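# Press the gauge pin on the magnet-marked fixture post

## Task

Find the one post of the checking fixture that has a yellow magnet on it, then drive that post's gauge pin fully home and keep it fully pressed for at least one second (it may spring back out afterwards). The other three gauge pins must not be touched or moved, and the magnet must stay exactly where it sits.

## Robot and tools

Robot: two UR20-style arms, left_arm and right_arm, each with a Robotiq 2F-85 two-finger gripper and a wrist camera (cam_left_wrist, cam_right_wrist, both 896x504). Calibrated bases in the scene frame: left_arm at (+0.060, +0.928, 0) m, right_arm at (-0.064, -0.817, 0) m, both almost unrotated about z.

Frames. Scene frame: origin at table-top height midway between the bases, +z up, +x out over the table, left_arm on +y (arm names do not match image sides). Each arm reports its hand position (m), quaternion wxyz and velocities in its own base frame. Every motion offset is measured along the axes of that arm's current Hand target. On the gripper, fingers point along +z and open and close along y; the camera block sits about 10 cm toward +x. end_effector_position is the spot between the pads when shut; closed fingertips reach about 19 mm past it, open ones about 6 mm.

The 18-number row, used by both motion tools: left_arm dx, dy, dz, rx, ry, rz, left_gripper position, force_limit, speed, then the same nine for right_arm. Always all 18, each in [-1, 1], even if one arm idles. The six pose numbers are an offset, not a pose: a displacement from the Hand target held when the action or move began. 1.0 equals 0.6 m for dx, dy, dz and 180 degrees for rx, ry, rz, which form one rotation vector. Six zeros means stay at the current Hand target (and re-asks for it if the hand sagged short). Gripper numbers are absolute commands: position +1 fully open (85 mm), about -0.8 pads touching, -1 close until blocked; force_limit and speed scale grip strength and finger speed (about 20 to 150 mm/s), both +1 by default. To leave a gripper unchanged, resend its last three numbers; 0 is itself a command.

execute_actions(actions, cameras): actions is a list of actions; each action is a list of up to 15 rows, one per 1/30 s step, the final row repeated to fill 15 steps (0.5 s). All rows in one action count from the same start pose, so they are not cumulative inside it; the next action starts from the new Hand target, so repeating an offset moves further. An empty list just reports state. cameras: list of names, [] for none, omitted for all.

move(target, speed, blend, stop_force, zero, blocking, cameras): straight-line path to one row, or a list of up to 15 rows, all offsets from the Hand targets at the move's start. speed in m/s (0.002 to 4.2, default 0.25; turning up to twice that in rad/s), one number or one per target. blend in m rounds corners of a list. stop_force in N (6 to 120, both arms) ends an arm's path when push against its motion exceeds that; it is refused with blocking=false and unreliable while the gripper rotates. zero (with stop_force, default true) re-zeroes moving arms first. Paths ignore obstacles and the other arm and stop after 10 s. The result adds a move: line: done, off_target, moving, held or fault, plus limits=paced (pose clipped) or limits=held (steps withheld).

wait(seconds 0 to 10) lets time pass holding commands. stop() brakes a running move. zoom_image(camera, region [x0, y0, x1, y1] in pixels, at most 504x504) enlarges part of the latest image of a wrist camera. zero_wrist_force(arm) tares that arm's force sensor. read_manual(section="licences") gives licence text only. finished_scene(scene) ends the current scene; pass its number.

Results: Joint positions, Joint velocities ("within noise" means at rest), Joint torques (include gravity; not pure contact), Hand target (the pose your next offsets count from; the real hand may rest short of it), Tool commands, end_effector pose, Wrist force and Wrist torque in the hand's axes plus a line with the strongest force since last shown (a press on a surface reads as force into the arm), object_status (0 moving, 1 blocked opening, 2 blocked closing i.e. gripping, 3 at commanded position), position_measured in counts (3 open, 230 pads together). Step readings list positions at some steps. MOTOR HOT and fault lines may appear.

Limits and cautions. Orientation commands are clipped to 32 degrees from the measured orientation per step. An arm stops for 10 s if external force reaches roughly 150 N (plus or minus 25) or a joint contact torque hits its limit (wrists 98.4 N m). Arms are stiff: aiming even slightly beyond a rigid contact can fault, so press slowly with stop_force, then retract with a move that has no stop_force. Keep arms apart; the clearance check does not always prevent collisions. Avoid routing near an arm's own base, and avoid stretched holds that heat motors. Nothing may fall or be left off the table.

For this job: locate the yellow magnet in the wrist images (zoom helps), align the closed gripper with that post's pin axis, push slowly with a modest stop_force until the pin bottoms out, hold at least 1 s, then back off. Do not brush the magnet or neighbouring pins.

Each tool is called after "Call:" in YAML: its name, and indented under it one key for each argument.

## Session

Call:
execute_actions:
  actions: []

Scene clock: 0.00 s.
left_arm: end_effector_position=(+0.6452, +0.5338, +0.3687) position_measured=3 object_status=3 end_effector_quat_wxyz=(+0.054, +0.895, -0.431, +0.101) | right_arm: end_effector_position=(+1.0094, -0.4085, +0.1239) position_measured=3 object_status=3 end_effector_quat_wxyz=(+0.497, -0.362, -0.574, -0.541)
Joint positions: left_arm=[0.541 -1.507 2.094 -2.179 -1.799 -1.706] | right_arm=[2.693 -2.576 -1.22 -2.623 2.507 -0.374]
Joint velocities: within noise
Joint torques (N m): no reading
Motor temperatures (°C): left_arm=[24 36 26 39 35 34] | right_arm=[29 36 36 38 34 39]
Wrist force (N): no reading
Wrist torque (N m): no reading
Wrist force, peak (N): no reading
Hand target: left_arm +0.6452, +0.5338, +0.3687; +0.054, +0.895, -0.431, +0.101 | right_arm +1.0094, -0.4085, +0.1239; +0.497, -0.362, -0.574, -0.541
Tool commands: left_gripper/position=+1.0 left_gripper/force_limit=+1.0 left_gripper/speed=+1.0 right_gripper/position=+1.0 right_gripper/force_limit=+1.0 right_gripper/speed=+1.0

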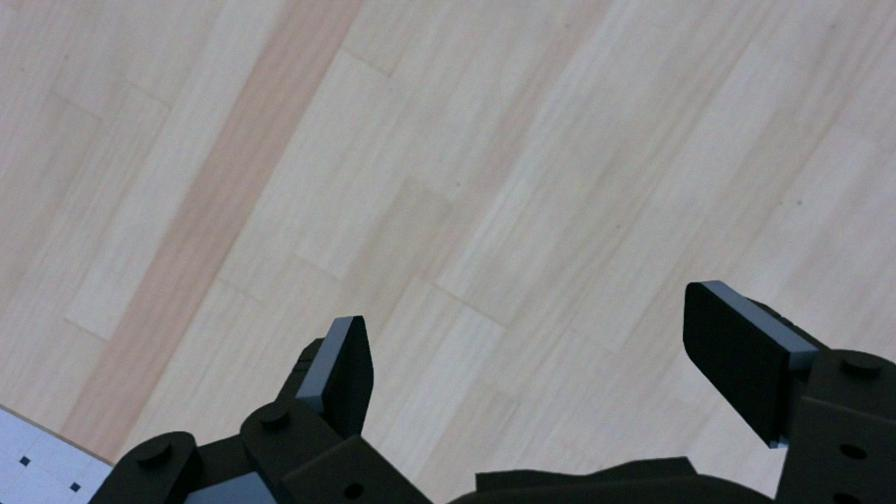

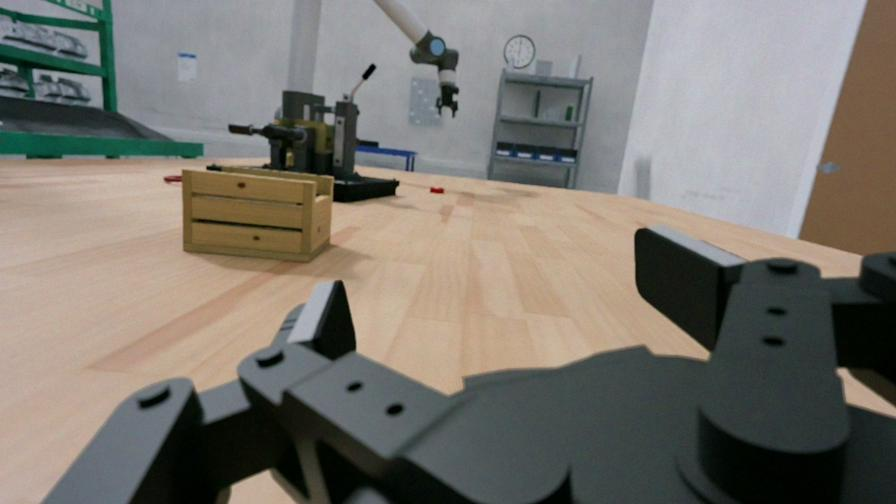

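Call:
zoom_image:
  camera: "cam_right_wrist"
  region: [140, 40, 480, 270]

Call:
zoom_image:
  camera: "cam_left_wrist"
  region: [0, 380, 140, 504]

Scaled by 1.482 from the camera's 896x504 image, which has a finer 1280x720 frame.

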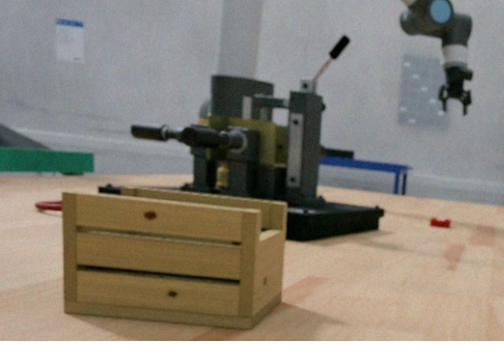

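Scaled by 3.600 from the camera's 896x504 image, which has a finer 1280x720 frame.

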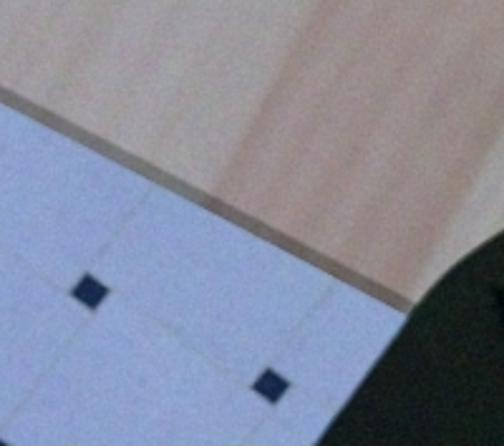

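Call:
move:
  target: [0.918,0.862,-0.376,0,0,0,1,1,1,0,0,0,0,0,0,1,1,1]
  speed: 0.5
  cameras: ["cam_left_wrist"]

Scene clock: 3.47 s.
left_arm: end_effector_position=(+0.5457, -0.1659, +0.7181) position_measured=3 object_status=3 end_effector_quat_wxyz=(+0.054, +0.895, -0.431, +0.101) end_effector_velocity=(+0.000, -0.003, +0.000) end_effector_angular_velocity=(+0.001, +0.000, -0.003) | right_arm: end_effector_position=(+1.0094, -0.4085, +0.1239) position_measured=3 object_status=3 end_effector_quat_wxyz=(+0.497, -0.362, -0.574, -0.541)
Joint positions: left_arm=[-0.609 -2.072 2.045 -1.761 -1.644 -2.862] | right_arm=[2.693 -2.576 -1.22 -2.623 2.507 -0.374]
Joint velocities: left_arm=[-0.005 0.001 -0.001 0.001 0.001 -0.002] | right_arm=[within noise]
Joint torques (N m): left_arm=[-20.36 32.81 -133.95 -6.62 6.69 -5.27] | right_arm=[2 250.54 72.23 -2.44 0.94 -0.14]
Motor temperatures (°C): left_arm=[24 36 26 39 35 34] | right_arm=[29 36 36 38 34 39]
Wrist force (N): left_arm=[0.0 -0.4 0.0] | right_arm=[-0.1 0.0 0.2]
Wrist torque (N m): left_arm=[-0.07 0.00 -0.04] | right_arm=[0.00 0.01 0.00]
Wrist force, peak (N): left_arm=[3.7 3.0 -1.4] | right_arm=[0.1 0.2 0.6]
Hand target: left_arm +0.5457, -0.1660, +0.7182; +0.054, +0.895, -0.431, +0.101 | right_arm +1.0094, -0.4085, +0.1239; +0.497, -0.362, -0.574, -0.541
Off the commanded pose: left_arm 0.000 m, 0 deg | right_arm 0.000 m, 0 deg.
move: done
camera_calibration:
cam_left_wrist: T_world_to_cam=[[-0.854391, -0.519383, -0.0160287, 0.408419], [-0.518456, 0.849984, 0.0934379, 0.380036], [-0.0349059, 0.0881427, -0.995496, 0.87456], [0, 0, 0, 1]] pos_world=[0.576509, -0.187985, 0.841658]
Images, in order (width x height): cam_left_wrist 896x504.

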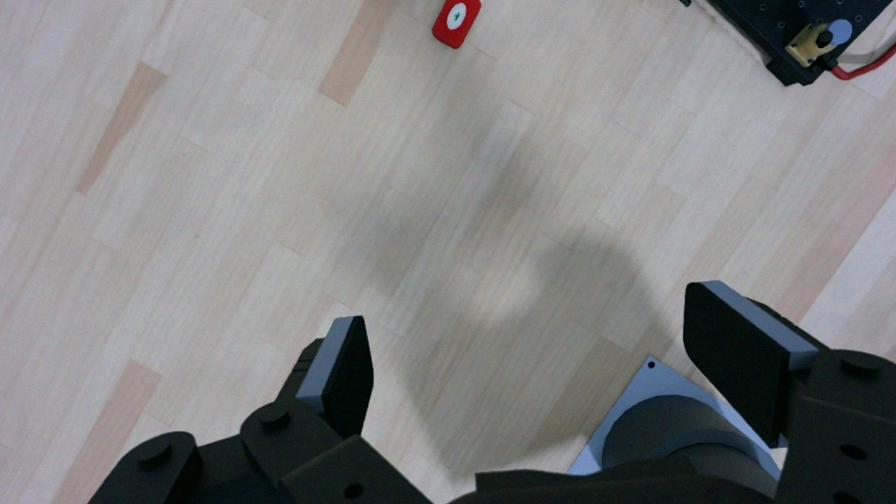

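Call:
move:
  target: [0.57,0.467,0.138,0,0,0,1,1,1,0,0,0,0,0,0,1,1,1]
  speed: 0.4
  cameras: ["cam_left_wrist"]

Scene clock: 5.47 s.
left_arm: end_effector_position=(+0.5458, -0.6156, +0.7177) position_measured=3 object_status=3 end_effector_quat_wxyz=(+0.054, +0.895, -0.431, +0.101) | right_arm: end_effector_position=(+1.0094, -0.4085, +0.1239) position_measured=3 object_status=3 end_effector_quat_wxyz=(+0.497, -0.362, -0.574, -0.541)
Joint positions: left_arm=[-1.108 -1.759 1.859 -1.897 -1.532 -3.349] | right_arm=[2.693 -2.576 -1.22 -2.623 2.507 -0.374]
Joint velocities: within noise
Joint torques (N m): left_arm=[-25.19 -45.34 -126.43 -14.03 5.86 -3.16] | right_arm=[-0.17 249.87 74.45 -2.58 1.09 0.4]
Motor temperatures (°C): left_arm=[24 36 26 39 35 34] | right_arm=[29 36 36 38 34 39]
Wrist force (N): left_arm=[0.4 -0.6 -0.1] | right_arm=[0.1 -0.1 0.2]
Wrist torque (N m): left_arm=[-0.08 -0.01 0.00] | right_arm=[-0.01 -0.01 0.00]
Wrist force, peak (N): left_arm=[-3.3 -2.9 -0.9] | right_arm=[0.1 0.5 0.5]
Hand target: left_arm +0.5458, -0.6158, +0.7177; +0.054, +0.895, -0.431, +0.101 | right_arm +1.0094, -0.4085, +0.1239; +0.497, -0.362, -0.574, -0.541
Off the commanded pose: left_arm 0.000 m, 0 deg | right_arm 0.000 m, 0 deg.
move: done
camera_calibration:
cam_left_wrist: T_world_to_cam=[[-0.854391, -0.519383, -0.0160287, 0.174932], [-0.518456, 0.849984, 0.0934379, 0.762363], [-0.0349059, 0.0881427, -0.995496, 0.913803], [0, 0, 0, 1]] pos_world=[0.576609, -0.637685, 0.841258]
Images, in order (width x height): cam_left_wrist 896x504.

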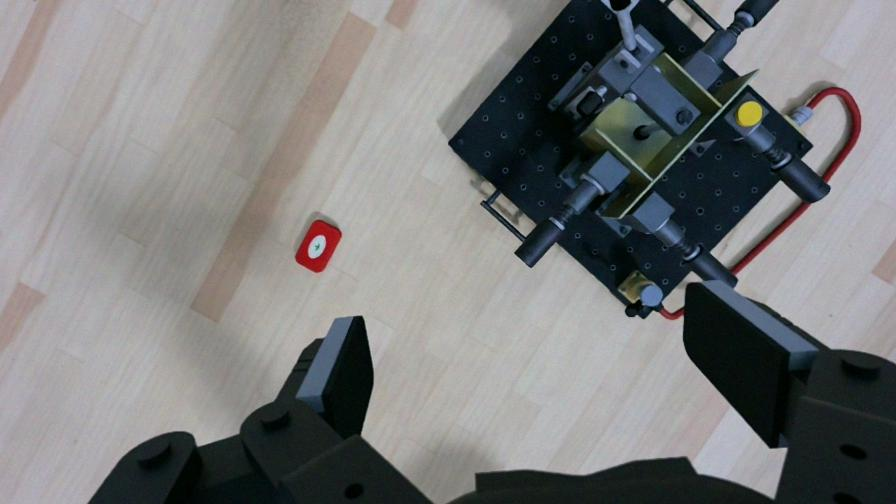

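Call:
zoom_image:
  camera: "cam_left_wrist"
  region: [440, 0, 896, 320]

Scaled by 1.105 from the camera's 896x504 image, which has a finer 1280x720 frame.

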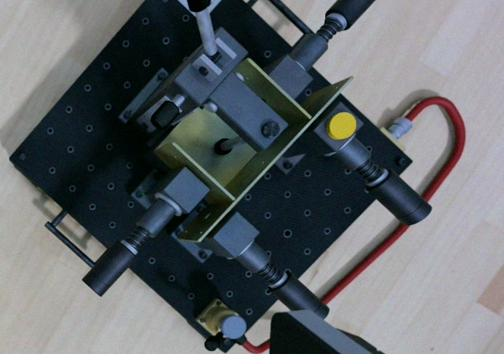

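Call:
move:
  target:
    - [-0.1755,0.9318,0.1703,0.0295,-0.0686,-0.2307,-1,-1,0,0,0,0,0,0,0,1,1,1]
    - [-0.289,0.927,0.657,0.0295,-0.0686,-0.2307,-1,-1,0,0,0,0,0,0,0,1,1,1]
  speed: 0.4
  blend: [0.05,0]
  cameras: ["cam_left_wrist"]

Scene clock: 11.23 s.
left_arm: end_effector_position=(+0.0582, -0.9027, +0.2998) position_measured=232 object_status=3 end_effector_quat_wxyz=(+0.000, +0.996, -0.084, +0.000) | right_arm: end_effector_position=(+1.0094, -0.4085, +0.1239) position_measured=3 object_status=3 end_effector_quat_wxyz=(+0.497, -0.362, -0.574, -0.541)
Joint positions: left_arm=[-1.73 -1.397 2.061 -2.234 -1.571 -4.703] | right_arm=[2.693 -2.576 -1.22 -2.623 2.507 -0.374]
Joint velocities: within noise
Joint torques (N m): left_arm=[22.11 -91.31 -65.46 -14.48 5 2.02] | right_arm=[0.47 253.32 73.6 -0.53 2.69 2.36]
Motor temperatures (°C): left_arm=[24 36 26 39 35 34] | right_arm=[29 36 36 38 34 39]
Wrist force (N): left_arm=[0.6 -0.2 -0.6] | right_arm=[0.1 0.3 0.4]
Wrist torque (N m): left_arm=[-0.11 -0.22 0.07] | right_arm=[0.05 -0.03 0.00]
Wrist force, peak (N): left_arm=[0.9 -4.6 -1.0] | right_arm=[0.3 0.7 0.4]
Hand target: left_arm +0.0582, -0.9027, +0.2997; +0.000, +0.996, -0.084, +0.000 | right_arm +1.0094, -0.4085, +0.1239; +0.497, -0.362, -0.574, -0.541
Off the commanded pose: left_arm 0.000 m, 0 deg | right_arm 0.000 m, 0 deg.
move: done
camera_calibration:
cam_left_wrist: T_world_to_cam=[[-0.293626, -0.955914, 0.00353548, -0.830091], [-0.906432, 0.279598, 0.316554, 0.233422], [-0.303587, 0.089744, -0.948568, 0.509118], [0, 0, 0, 1]] pos_world=[0.122407, -0.90445, 0.411977]
Images, in order (width x height): cam_left_wrist 896x504.

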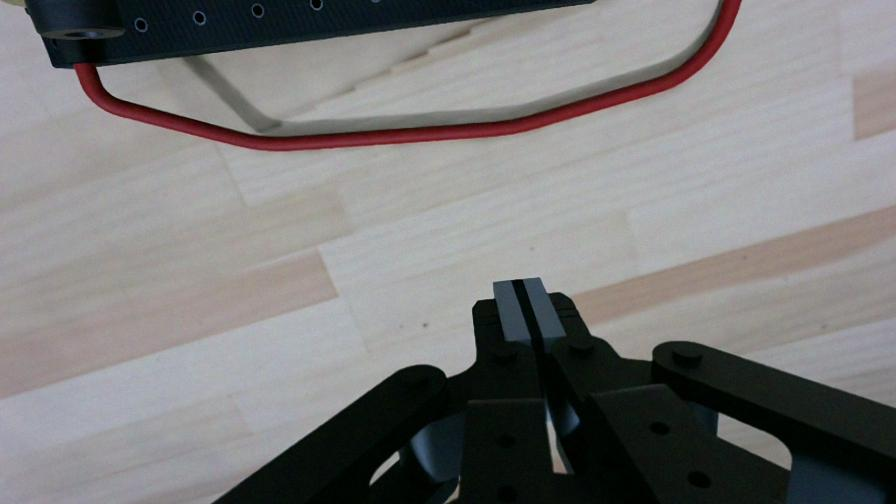

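Call:
move:
  target: [0,0,0,0,0.2222,0,-1,-1,0,0,0,0,0,0,0,1,1,1]
  speed: 0.4
  cameras: ["cam_left_wrist"]

Scene clock: 13.77 s.
left_arm: end_effector_position=(+0.0583, -0.9026, +0.2996) position_measured=232 object_status=3 end_effector_quat_wxyz=(+0.029, +0.936, -0.079, +0.341) | right_arm: end_effector_position=(+1.0094, -0.4085, +0.1239) position_measured=3 object_status=3 end_effector_quat_wxyz=(+0.497, -0.362, -0.574, -0.541)
Joint positions: left_arm=[-1.978 -1.379 2.123 -2.119 -0.897 -5.02] | right_arm=[2.693 -2.576 -1.22 -2.623 2.507 -0.374]
Joint velocities: within noise
Joint torques (N m): left_arm=[-19.01 -96.81 -108.35 -5.68 8.34 -5.39] | right_arm=[-2.9 252.53 73.47 -2.18 3.03 3.37]
Motor temperatures (°C): left_arm=[24 36 26 39 35 34] | right_arm=[29 36 36 37 34 39]
Wrist force (N): left_arm=[0.6 -0.1 0.0] | right_arm=[0.3 0.3 0.4]
Wrist torque (N m): left_arm=[0.06 0.04 -0.08] | right_arm=[0.06 -0.05 0.00]
Wrist force, peak (N): left_arm=[2.1 -0.1 -0.1] | right_arm=[0.0 0.5 0.5]
Hand target: left_arm +0.0582, -0.9027, +0.2997; +0.029, +0.936, -0.079, +0.341 | right_arm +1.0094, -0.4085, +0.1239; +0.497, -0.362, -0.574, -0.541
Off the commanded pose: left_arm 0.000 m, 0 deg | right_arm 0.000 m, 0 deg.
move: done
camera_calibration:
cam_left_wrist: T_world_to_cam=[[-0.26637, -0.960515, -0.0803651, -0.810472], [-0.890115, 0.277118, -0.361802, 0.433618], [0.369786, -0.0248388, -0.928785, 0.360356], [0, 0, 0, 1]] pos_world=[0.0368301, -0.889683, 0.426443]
Images, in order (width x height): cam_left_wrist 896x504.

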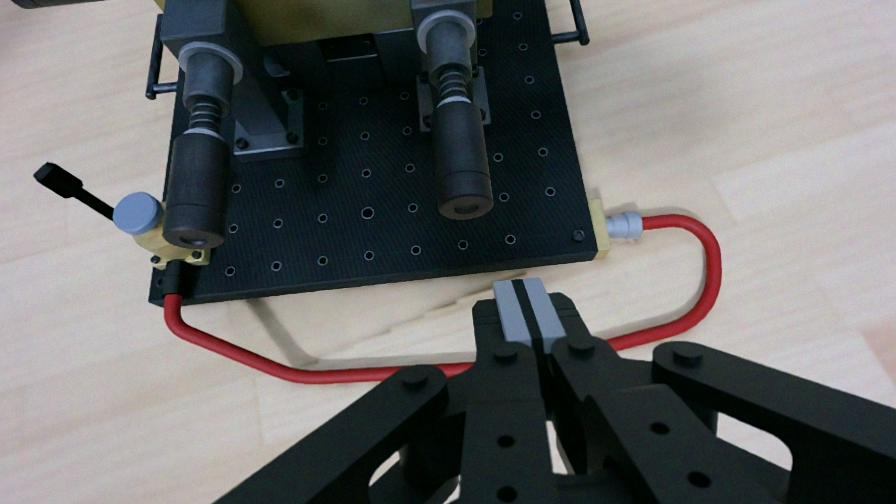

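Call:
move:
  target: [-0.0548,-0.0058,0.2078,0,0,0,-1,-1,0,0,0,0,0,0,0,1,1,1]
  speed: 0.2
  stop_force: 20
  cameras: ["cam_left_wrist"]

Scene clock: 16.27 s.
left_arm: end_effector_position=(+0.1129, -0.9085, +0.1830) position_measured=232 object_status=3 end_effector_quat_wxyz=(+0.029, +0.936, -0.079, +0.341) | right_arm: end_effector_position=(+1.0094, -0.4085, +0.1239) position_measured=3 object_status=3 end_effector_quat_wxyz=(+0.497, -0.362, -0.574, -0.541)
Joint positions: left_arm=[-1.916 -1.252 2.197 -2.369 -0.886 -4.941] | right_arm=[2.693 -2.576 -1.22 -2.623 2.507 -0.374]
Joint velocities: within noise
Joint torques (N m): left_arm=[18.35 -109.7 -47.04 -11.93 8.54 2.59] | right_arm=[-2.69 256.81 72.81 -0.45 3.07 3.35]
Motor temperatures (°C): left_arm=[24 36 26 39 35 34] | right_arm=[29 36 36 37 34 39]
Wrist force (N): left_arm=[0.4 -0.2 0.1] | right_arm=[0.1 0.2 0.0]
Wrist torque (N m): left_arm=[0.06 0.12 -0.02] | right_arm=[0.03 -0.01 0.00]
Wrist force, peak (N): left_arm=[1.6 0.4 -3.2] | right_arm=[0.5 0.5 0.3]
Hand target: left_arm +0.1129, -0.9085, +0.1830; +0.029, +0.936, -0.079, +0.341 | right_arm +1.0094, -0.4085, +0.1239; +0.497, -0.362, -0.574, -0.541
Off the commanded pose: left_arm 0.000 m, 0 deg | right_arm 0.000 m, 0 deg.
move: done
camera_calibration:
cam_left_wrist: T_world_to_cam=[[-0.266317, -0.960543, -0.0802041, -0.811046], [-0.890046, 0.277003, -0.362061, 0.441638], [0.369992, -0.0250377, -0.928698, 0.231499], [0, 0, 0, 1]] pos_world=[0.09143, -0.895583, 0.309843]
Images, in order (width x height): cam_left_wrist 896x504.

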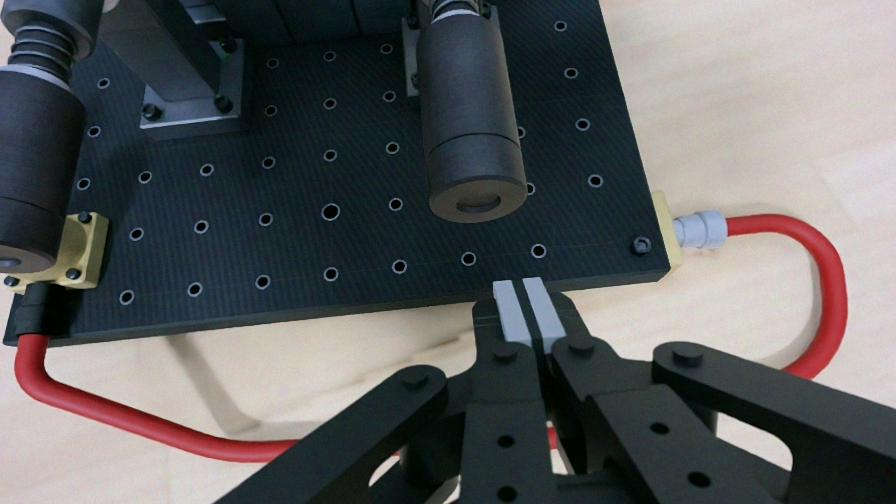

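Call:
move:
  target:
    - [0,-0.0133,0,0,0,0,-1,-1,0,0,0,0,0,0,0,1,1,1]
    - [0.019,-0.0133,0.016,0,0,0,-1,-1,0,0,0,0,0,0,0,1,1,1]
  speed: 0.05
  stop_force: 15
  cameras: ["cam_left_wrist"]

Scene clock: 18.77 s.
left_arm: end_effector_position=(+0.1290, -0.9031, +0.1830) position_measured=232 object_status=3 end_effector_quat_wxyz=(+0.029, +0.936, -0.079, +0.341) | right_arm: end_effector_position=(+1.0094, -0.4085, +0.1239) position_measured=3 object_status=3 end_effector_quat_wxyz=(+0.497, -0.362, -0.574, -0.541)
Joint positions: left_arm=[-1.901 -1.256 2.208 -2.389 -0.884 -4.921] | right_arm=[2.693 -2.576 -1.22 -2.623 2.507 -0.374]
Joint velocities: within noise
Joint torques (N m): left_arm=[17.97 -107.08 -48.77 -12.14 8.24 1.95] | right_arm=[-4.54 256.87 72.55 -1.01 4.02 4.31]
Motor temperatures (°C): left_arm=[24 36 26 39 35 34] | right_arm=[29 36 36 37 34 39]
Wrist force (N): left_arm=[0.5 -0.1 -0.4] | right_arm=[0.2 0.1 0.2]
Wrist torque (N m): left_arm=[0.05 0.09 -0.01] | right_arm=[0.01 -0.03 0.00]
Wrist force, peak (N): left_arm=[0.4 -1.4 -0.4] | right_arm=[0.2 0.5 0.7]
Hand target: left_arm +0.1290, -0.9031, +0.1830; +0.029, +0.936, -0.079, +0.341 | right_arm +1.0094, -0.4085, +0.1239; +0.497, -0.362, -0.574, -0.541
Off the commanded pose: left_arm 0.000 m, 0 deg | right_arm 0.000 m, 0 deg.
move: done
camera_calibration:
cam_left_wrist: T_world_to_cam=[[-0.266317, -0.960543, -0.0802041, -0.801571], [-0.890046, 0.277003, -0.362061, 0.454472], [0.369992, -0.0250377, -0.928698, 0.225677], [0, 0, 0, 1]] pos_world=[0.10753, -0.890183, 0.309843]
Images, in order (width x height): cam_left_wrist 896x504.

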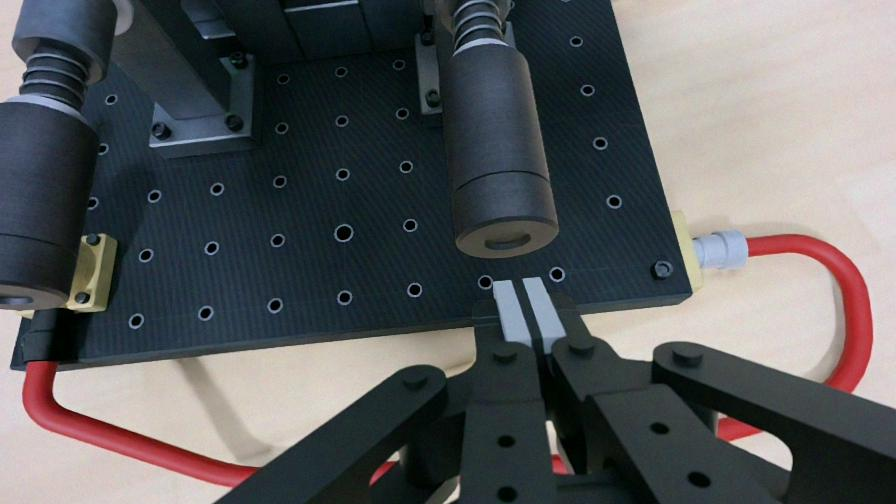

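Call:
move:
  target: [0.0638,0,0.0536,0,0,0,-1,-1,0,0,0,0,0,0,0,1,1,1]
  speed: 0.02
  stop_force: 50
  cameras: ["cam_left_wrist"]

Scene clock: 22.40 s.
left_arm: end_effector_position=(+0.1664, -0.9095, +0.1830) position_measured=232 object_status=3 end_effector_quat_wxyz=(+0.029, +0.936, -0.079, +0.341) | right_arm: end_effector_position=(+1.0094, -0.4085, +0.1239) position_measured=3 object_status=3 end_effector_quat_wxyz=(+0.497, -0.362, -0.574, -0.541)
Joint positions: left_arm=[-1.856 -1.247 2.206 -2.433 -0.879 -4.864] | right_arm=[2.693 -2.576 -1.22 -2.623 2.507 -0.374]
Joint velocities: within noise
Joint torques (N m): left_arm=[16.52 -171.38 -43.46 -6.85 16.53 -3.92] | right_arm=[-6.44 256.92 77.35 -0.64 2.69 3.54]
Motor temperatures (°C): left_arm=[24 36 26 39 35 34] | right_arm=[29 36 36 37 34 39]
Wrist force (N): left_arm=[-38.7 1.4 -22.5] | right_arm=[0.0 0.1 0.2]
Wrist torque (N m): left_arm=[-0.01 -0.17 -0.06] | right_arm=[0.01 0.00 -0.01]
Wrist force, peak (N): left_arm=[-80.9 -21.4 -95.7] | right_arm=[0.4 0.6 0.3]
Hand target: left_arm +0.1664, -0.9095, +0.1830; +0.029, +0.936, -0.079, +0.341 (not the last commanded pose) | right_arm +1.0094, -0.4085, +0.1239; +0.497, -0.362, -0.574, -0.541
Off the commanded pose: left_arm 0.012 m, 0 deg | right_arm 0.000 m, 0 deg.
move: contact (left_arm)
camera_calibration:
cam_left_wrist: T_world_to_cam=[[-0.266333, -0.960538, -0.0802103, -0.797784], [-0.890041, 0.27702, -0.36206, 0.489421], [0.369992, -0.0250379, -0.928698, 0.211623], [0, 0, 0, 1]] pos_world=[0.14483, -0.896583, 0.309743]
Images, in order (width x height): cam_left_wrist 896x504.

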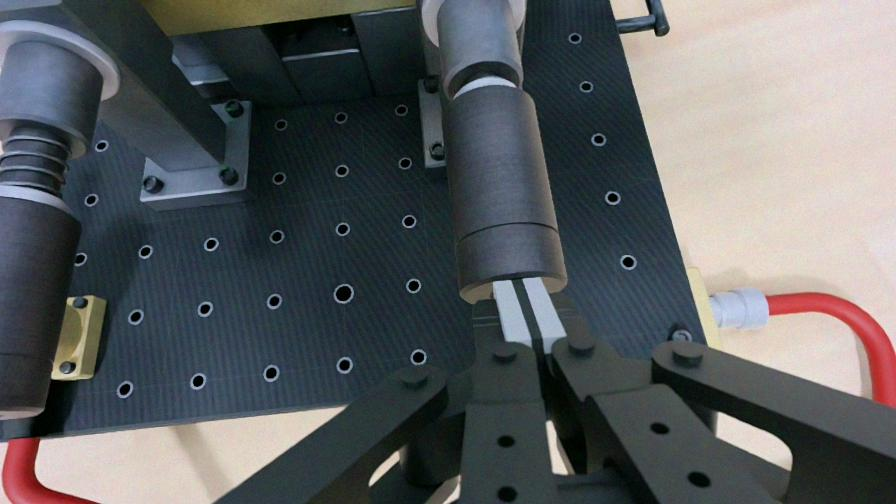

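Call:
zoom_image:
  camera: "cam_left_wrist"
  region: [380, 0, 620, 160]

Scaled by 2.100 from the camera's 896x504 image, which has a finer 1280x720 frame.

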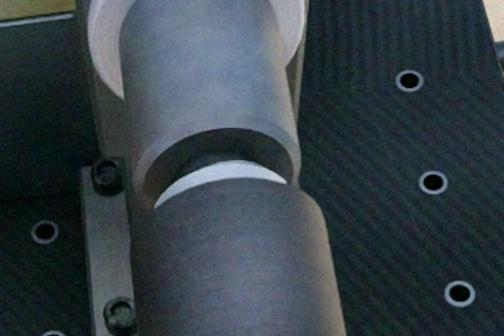

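Call:
move:
  target: [0.0026,0,0.0021,0,0,0,-1,-1,0,0,0,0,0,0,0,1,1,1]
  speed: 0.004
  stop_force: 30
  cameras: ["cam_left_wrist"]

Call:
wait:
  seconds: 1.2
  cameras: []

Call:
move:
  target: [-0.06,0,-0.05,0,0,0,-1,-1,0,0,0,0,0,0,0,1,1,1]
  speed: 0.05
  cameras: ["cam_left_wrist"]

Scene clock: 23.87 s.
left_arm: end_effector_position=(+0.1666, -0.9095, +0.1830) position_measured=232 object_status=3 end_effector_quat_wxyz=(+0.029, +0.936, -0.079, +0.341) | right_arm: end_effector_position=(+1.0094, -0.4085, +0.1239) position_measured=3 object_status=3 end_effector_quat_wxyz=(+0.497, -0.362, -0.574, -0.541)
Joint positions: left_arm=[-1.856 -1.247 2.207 -2.433 -0.879 -4.864] | right_arm=[2.693 -2.576 -1.22 -2.623 2.507 -0.374]
Joint velocities: within noise
Joint torques (N m): left_arm=[40.74 -153.14 -53.38 -4.23 28.31 -4.07] | right_arm=[-1.29 250.38 76.1 -1.13 4.25 3.83]
Motor temperatures (°C): left_arm=[24 36 26 39 35 34] | right_arm=[29 36 36 37 34 39]
Wrist force (N): left_arm=[-56.9 -2.2 -50.2] | right_arm=[0.4 0.3 0.2]
Wrist torque (N m): left_arm=[0.13 -0.13 -0.10] | right_arm=[0.05 -0.08 0.00]
Wrist force, peak (N): left_arm=[-63.1 -6.6 -54.4] | right_arm=[0.1 0.4 0.8]
Hand target: left_arm +0.1666, -0.9095, +0.1830; +0.029, +0.936, -0.079, +0.341 (not the last commanded pose) | right_arm +1.0094, -0.4085, +0.1239; +0.497, -0.362, -0.574, -0.541
Off the commanded pose: left_arm 0.002 m, 0 deg | right_arm 0.000 m, 0 deg.
move: contact (left_arm)
camera_calibration:
cam_left_wrist: T_world_to_cam=[[-0.266336, -0.96054, -0.0801743, -0.797717], [-0.89009, 0.277013, -0.361945, 0.489654], [0.369872, -0.0250366, -0.928745, 0.211546], [0, 0, 0, 1]] pos_world=[0.14513, -0.896583, 0.309744]
Images, in order (width x height): cam_left_wrist 896x504.

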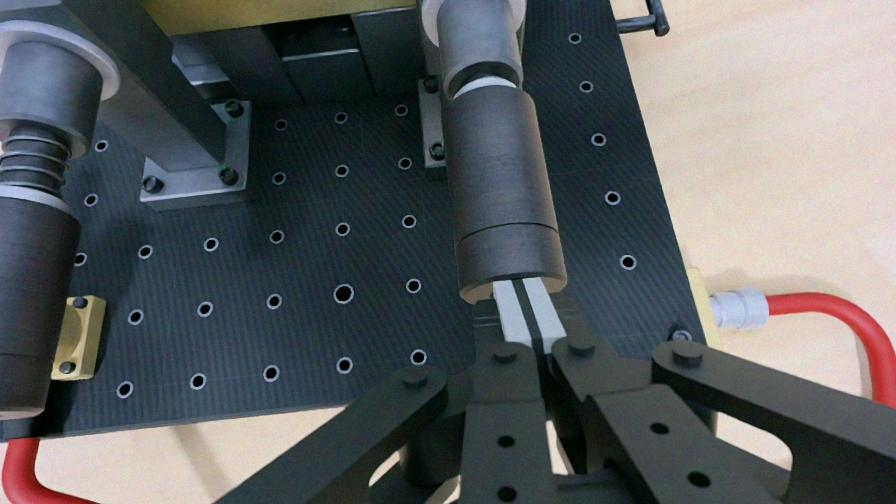

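Scene clock: 25.07 s.
left_arm: end_effector_position=(+0.1666, -0.9095, +0.1830) position_measured=232 object_status=3 end_effector_quat_wxyz=(+0.029, +0.936, -0.079, +0.341) | right_arm: end_effector_position=(+1.0094, -0.4085, +0.1239) position_measured=3 object_status=3 end_effector_quat_wxyz=(+0.497, -0.362, -0.574, -0.541)
Joint positions: left_arm=[-1.856 -1.247 2.207 -2.433 -0.879 -4.864] | right_arm=[2.693 -2.576 -1.22 -2.623 2.507 -0.374]
Joint velocities: within noise
Joint torques (N m): left_arm=[38.36 -154.83 -58.01 -5.79 27.57 -3.17] | right_arm=[-2.95 253.67 76.4 -0.55 3.39 3.32]
Motor temperatures (°C): left_arm=[24 36 26 39 35 34] | right_arm=[29 36 36 37 34 39]
Wrist force (N): left_arm=[-57.5 -2.2 -47.7] | right_arm=[0.1 0.4 0.2]
Wrist torque (N m): left_arm=[0.12 -0.16 -0.11] | right_arm=[0.07 -0.02 0.00]
Wrist force, peak (N): left_arm=[-57.2 -2.1 -49.9] | right_arm=[0.2 0.3 0.6]
Hand target: left_arm +0.1666, -0.9095, +0.1830; +0.029, +0.936, -0.079, +0.341 (not the last commanded pose) | right_arm +1.0094, -0.4085, +0.1239; +0.497, -0.362, -0.574, -0.541
Tool commands: left_gripper/position=-1.0 left_gripper/force_limit=-1.0 left_gripper/speed=+0.0 right_gripper/position=+1.0 right_gripper/force_limit=+1.0 right_gripper/speed=+1.0
Off the commanded pose: left_arm 0.002 m, 0 deg | right_arm 0.000 m, 0 deg.
wait: 1.20 s; at rest by 0.17 s
No camera images: "cameras" was empty.

Scene clock: 26.40 s.
left_arm: end_effector_position=(+0.1205, -0.9016, +0.1828) position_measured=232 object_status=3 end_effector_quat_wxyz=(+0.029, +0.936, -0.079, +0.341) | right_arm: end_effector_position=(+1.0094, -0.4085, +0.1239) position_measured=3 object_status=3 end_effector_quat_wxyz=(+0.497, -0.362, -0.574, -0.541)
Joint positions: left_arm=[-1.911 -1.258 2.208 -2.379 -0.885 -4.934] | right_arm=[2.693 -2.576 -1.22 -2.623 2.507 -0.374]
Joint velocities: within noise
Joint torques (N m): left_arm=[-17.9 -156.51 -62.98 -6.56 -0.81 -4.36] | right_arm=[-6.91 254.62 74.08 -1.25 3.4 2.85]
Motor temperatures (°C): left_arm=[24 36 26 39 35 34] | right_arm=[29 36 36 37 34 39]
Wrist force (N): left_arm=[-1.3 4.2 -0.4] | right_arm=[0.0 0.3 0.1]
Wrist torque (N m): left_arm=[0.85 0.42 -0.02] | right_arm=[0.05 0.00 0.00]
Wrist force, peak (N): left_arm=[-57.1 -2.5 -47.3] | right_arm=[0.2 0.5 0.5]
Hand target: left_arm +0.1204, -0.9016, +0.1829; +0.029, +0.936, -0.079, +0.341 | right_arm +1.0094, -0.4085, +0.1239; +0.497, -0.362, -0.574, -0.541
Off the commanded pose: left_arm 0.000 m, 0 deg | right_arm 0.000 m, 0 deg.
move: done
camera_calibration:
cam_left_wrist: T_world_to_cam=[[-0.266369, -0.960518, -0.0803276, -0.802345], [-0.89003, 0.277098, -0.362027, 0.44649], [0.369992, -0.0249389, -0.9287, 0.228762], [0, 0, 0, 1]] pos_world=[0.0990298, -0.888683, 0.309643]
Images, in order (width x height): cam_left_wrist 896x504.

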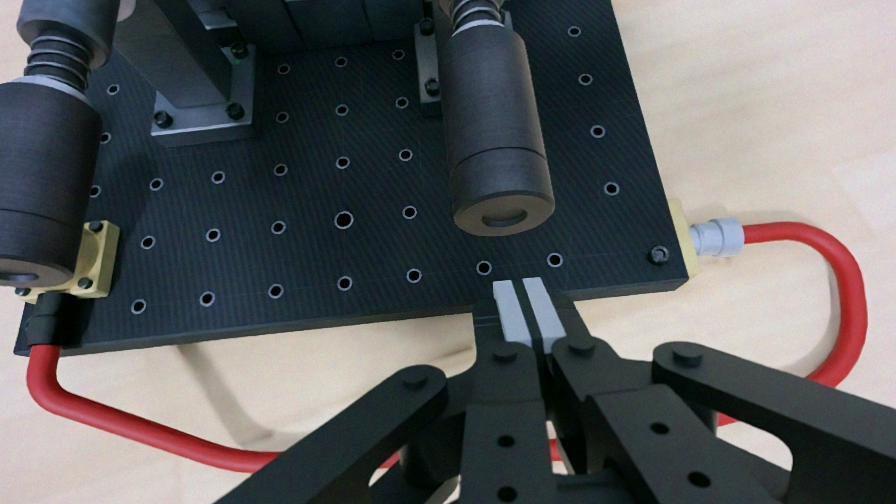

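Call:
finished_scene:
  scene: 1

The scene is finished: the task was done.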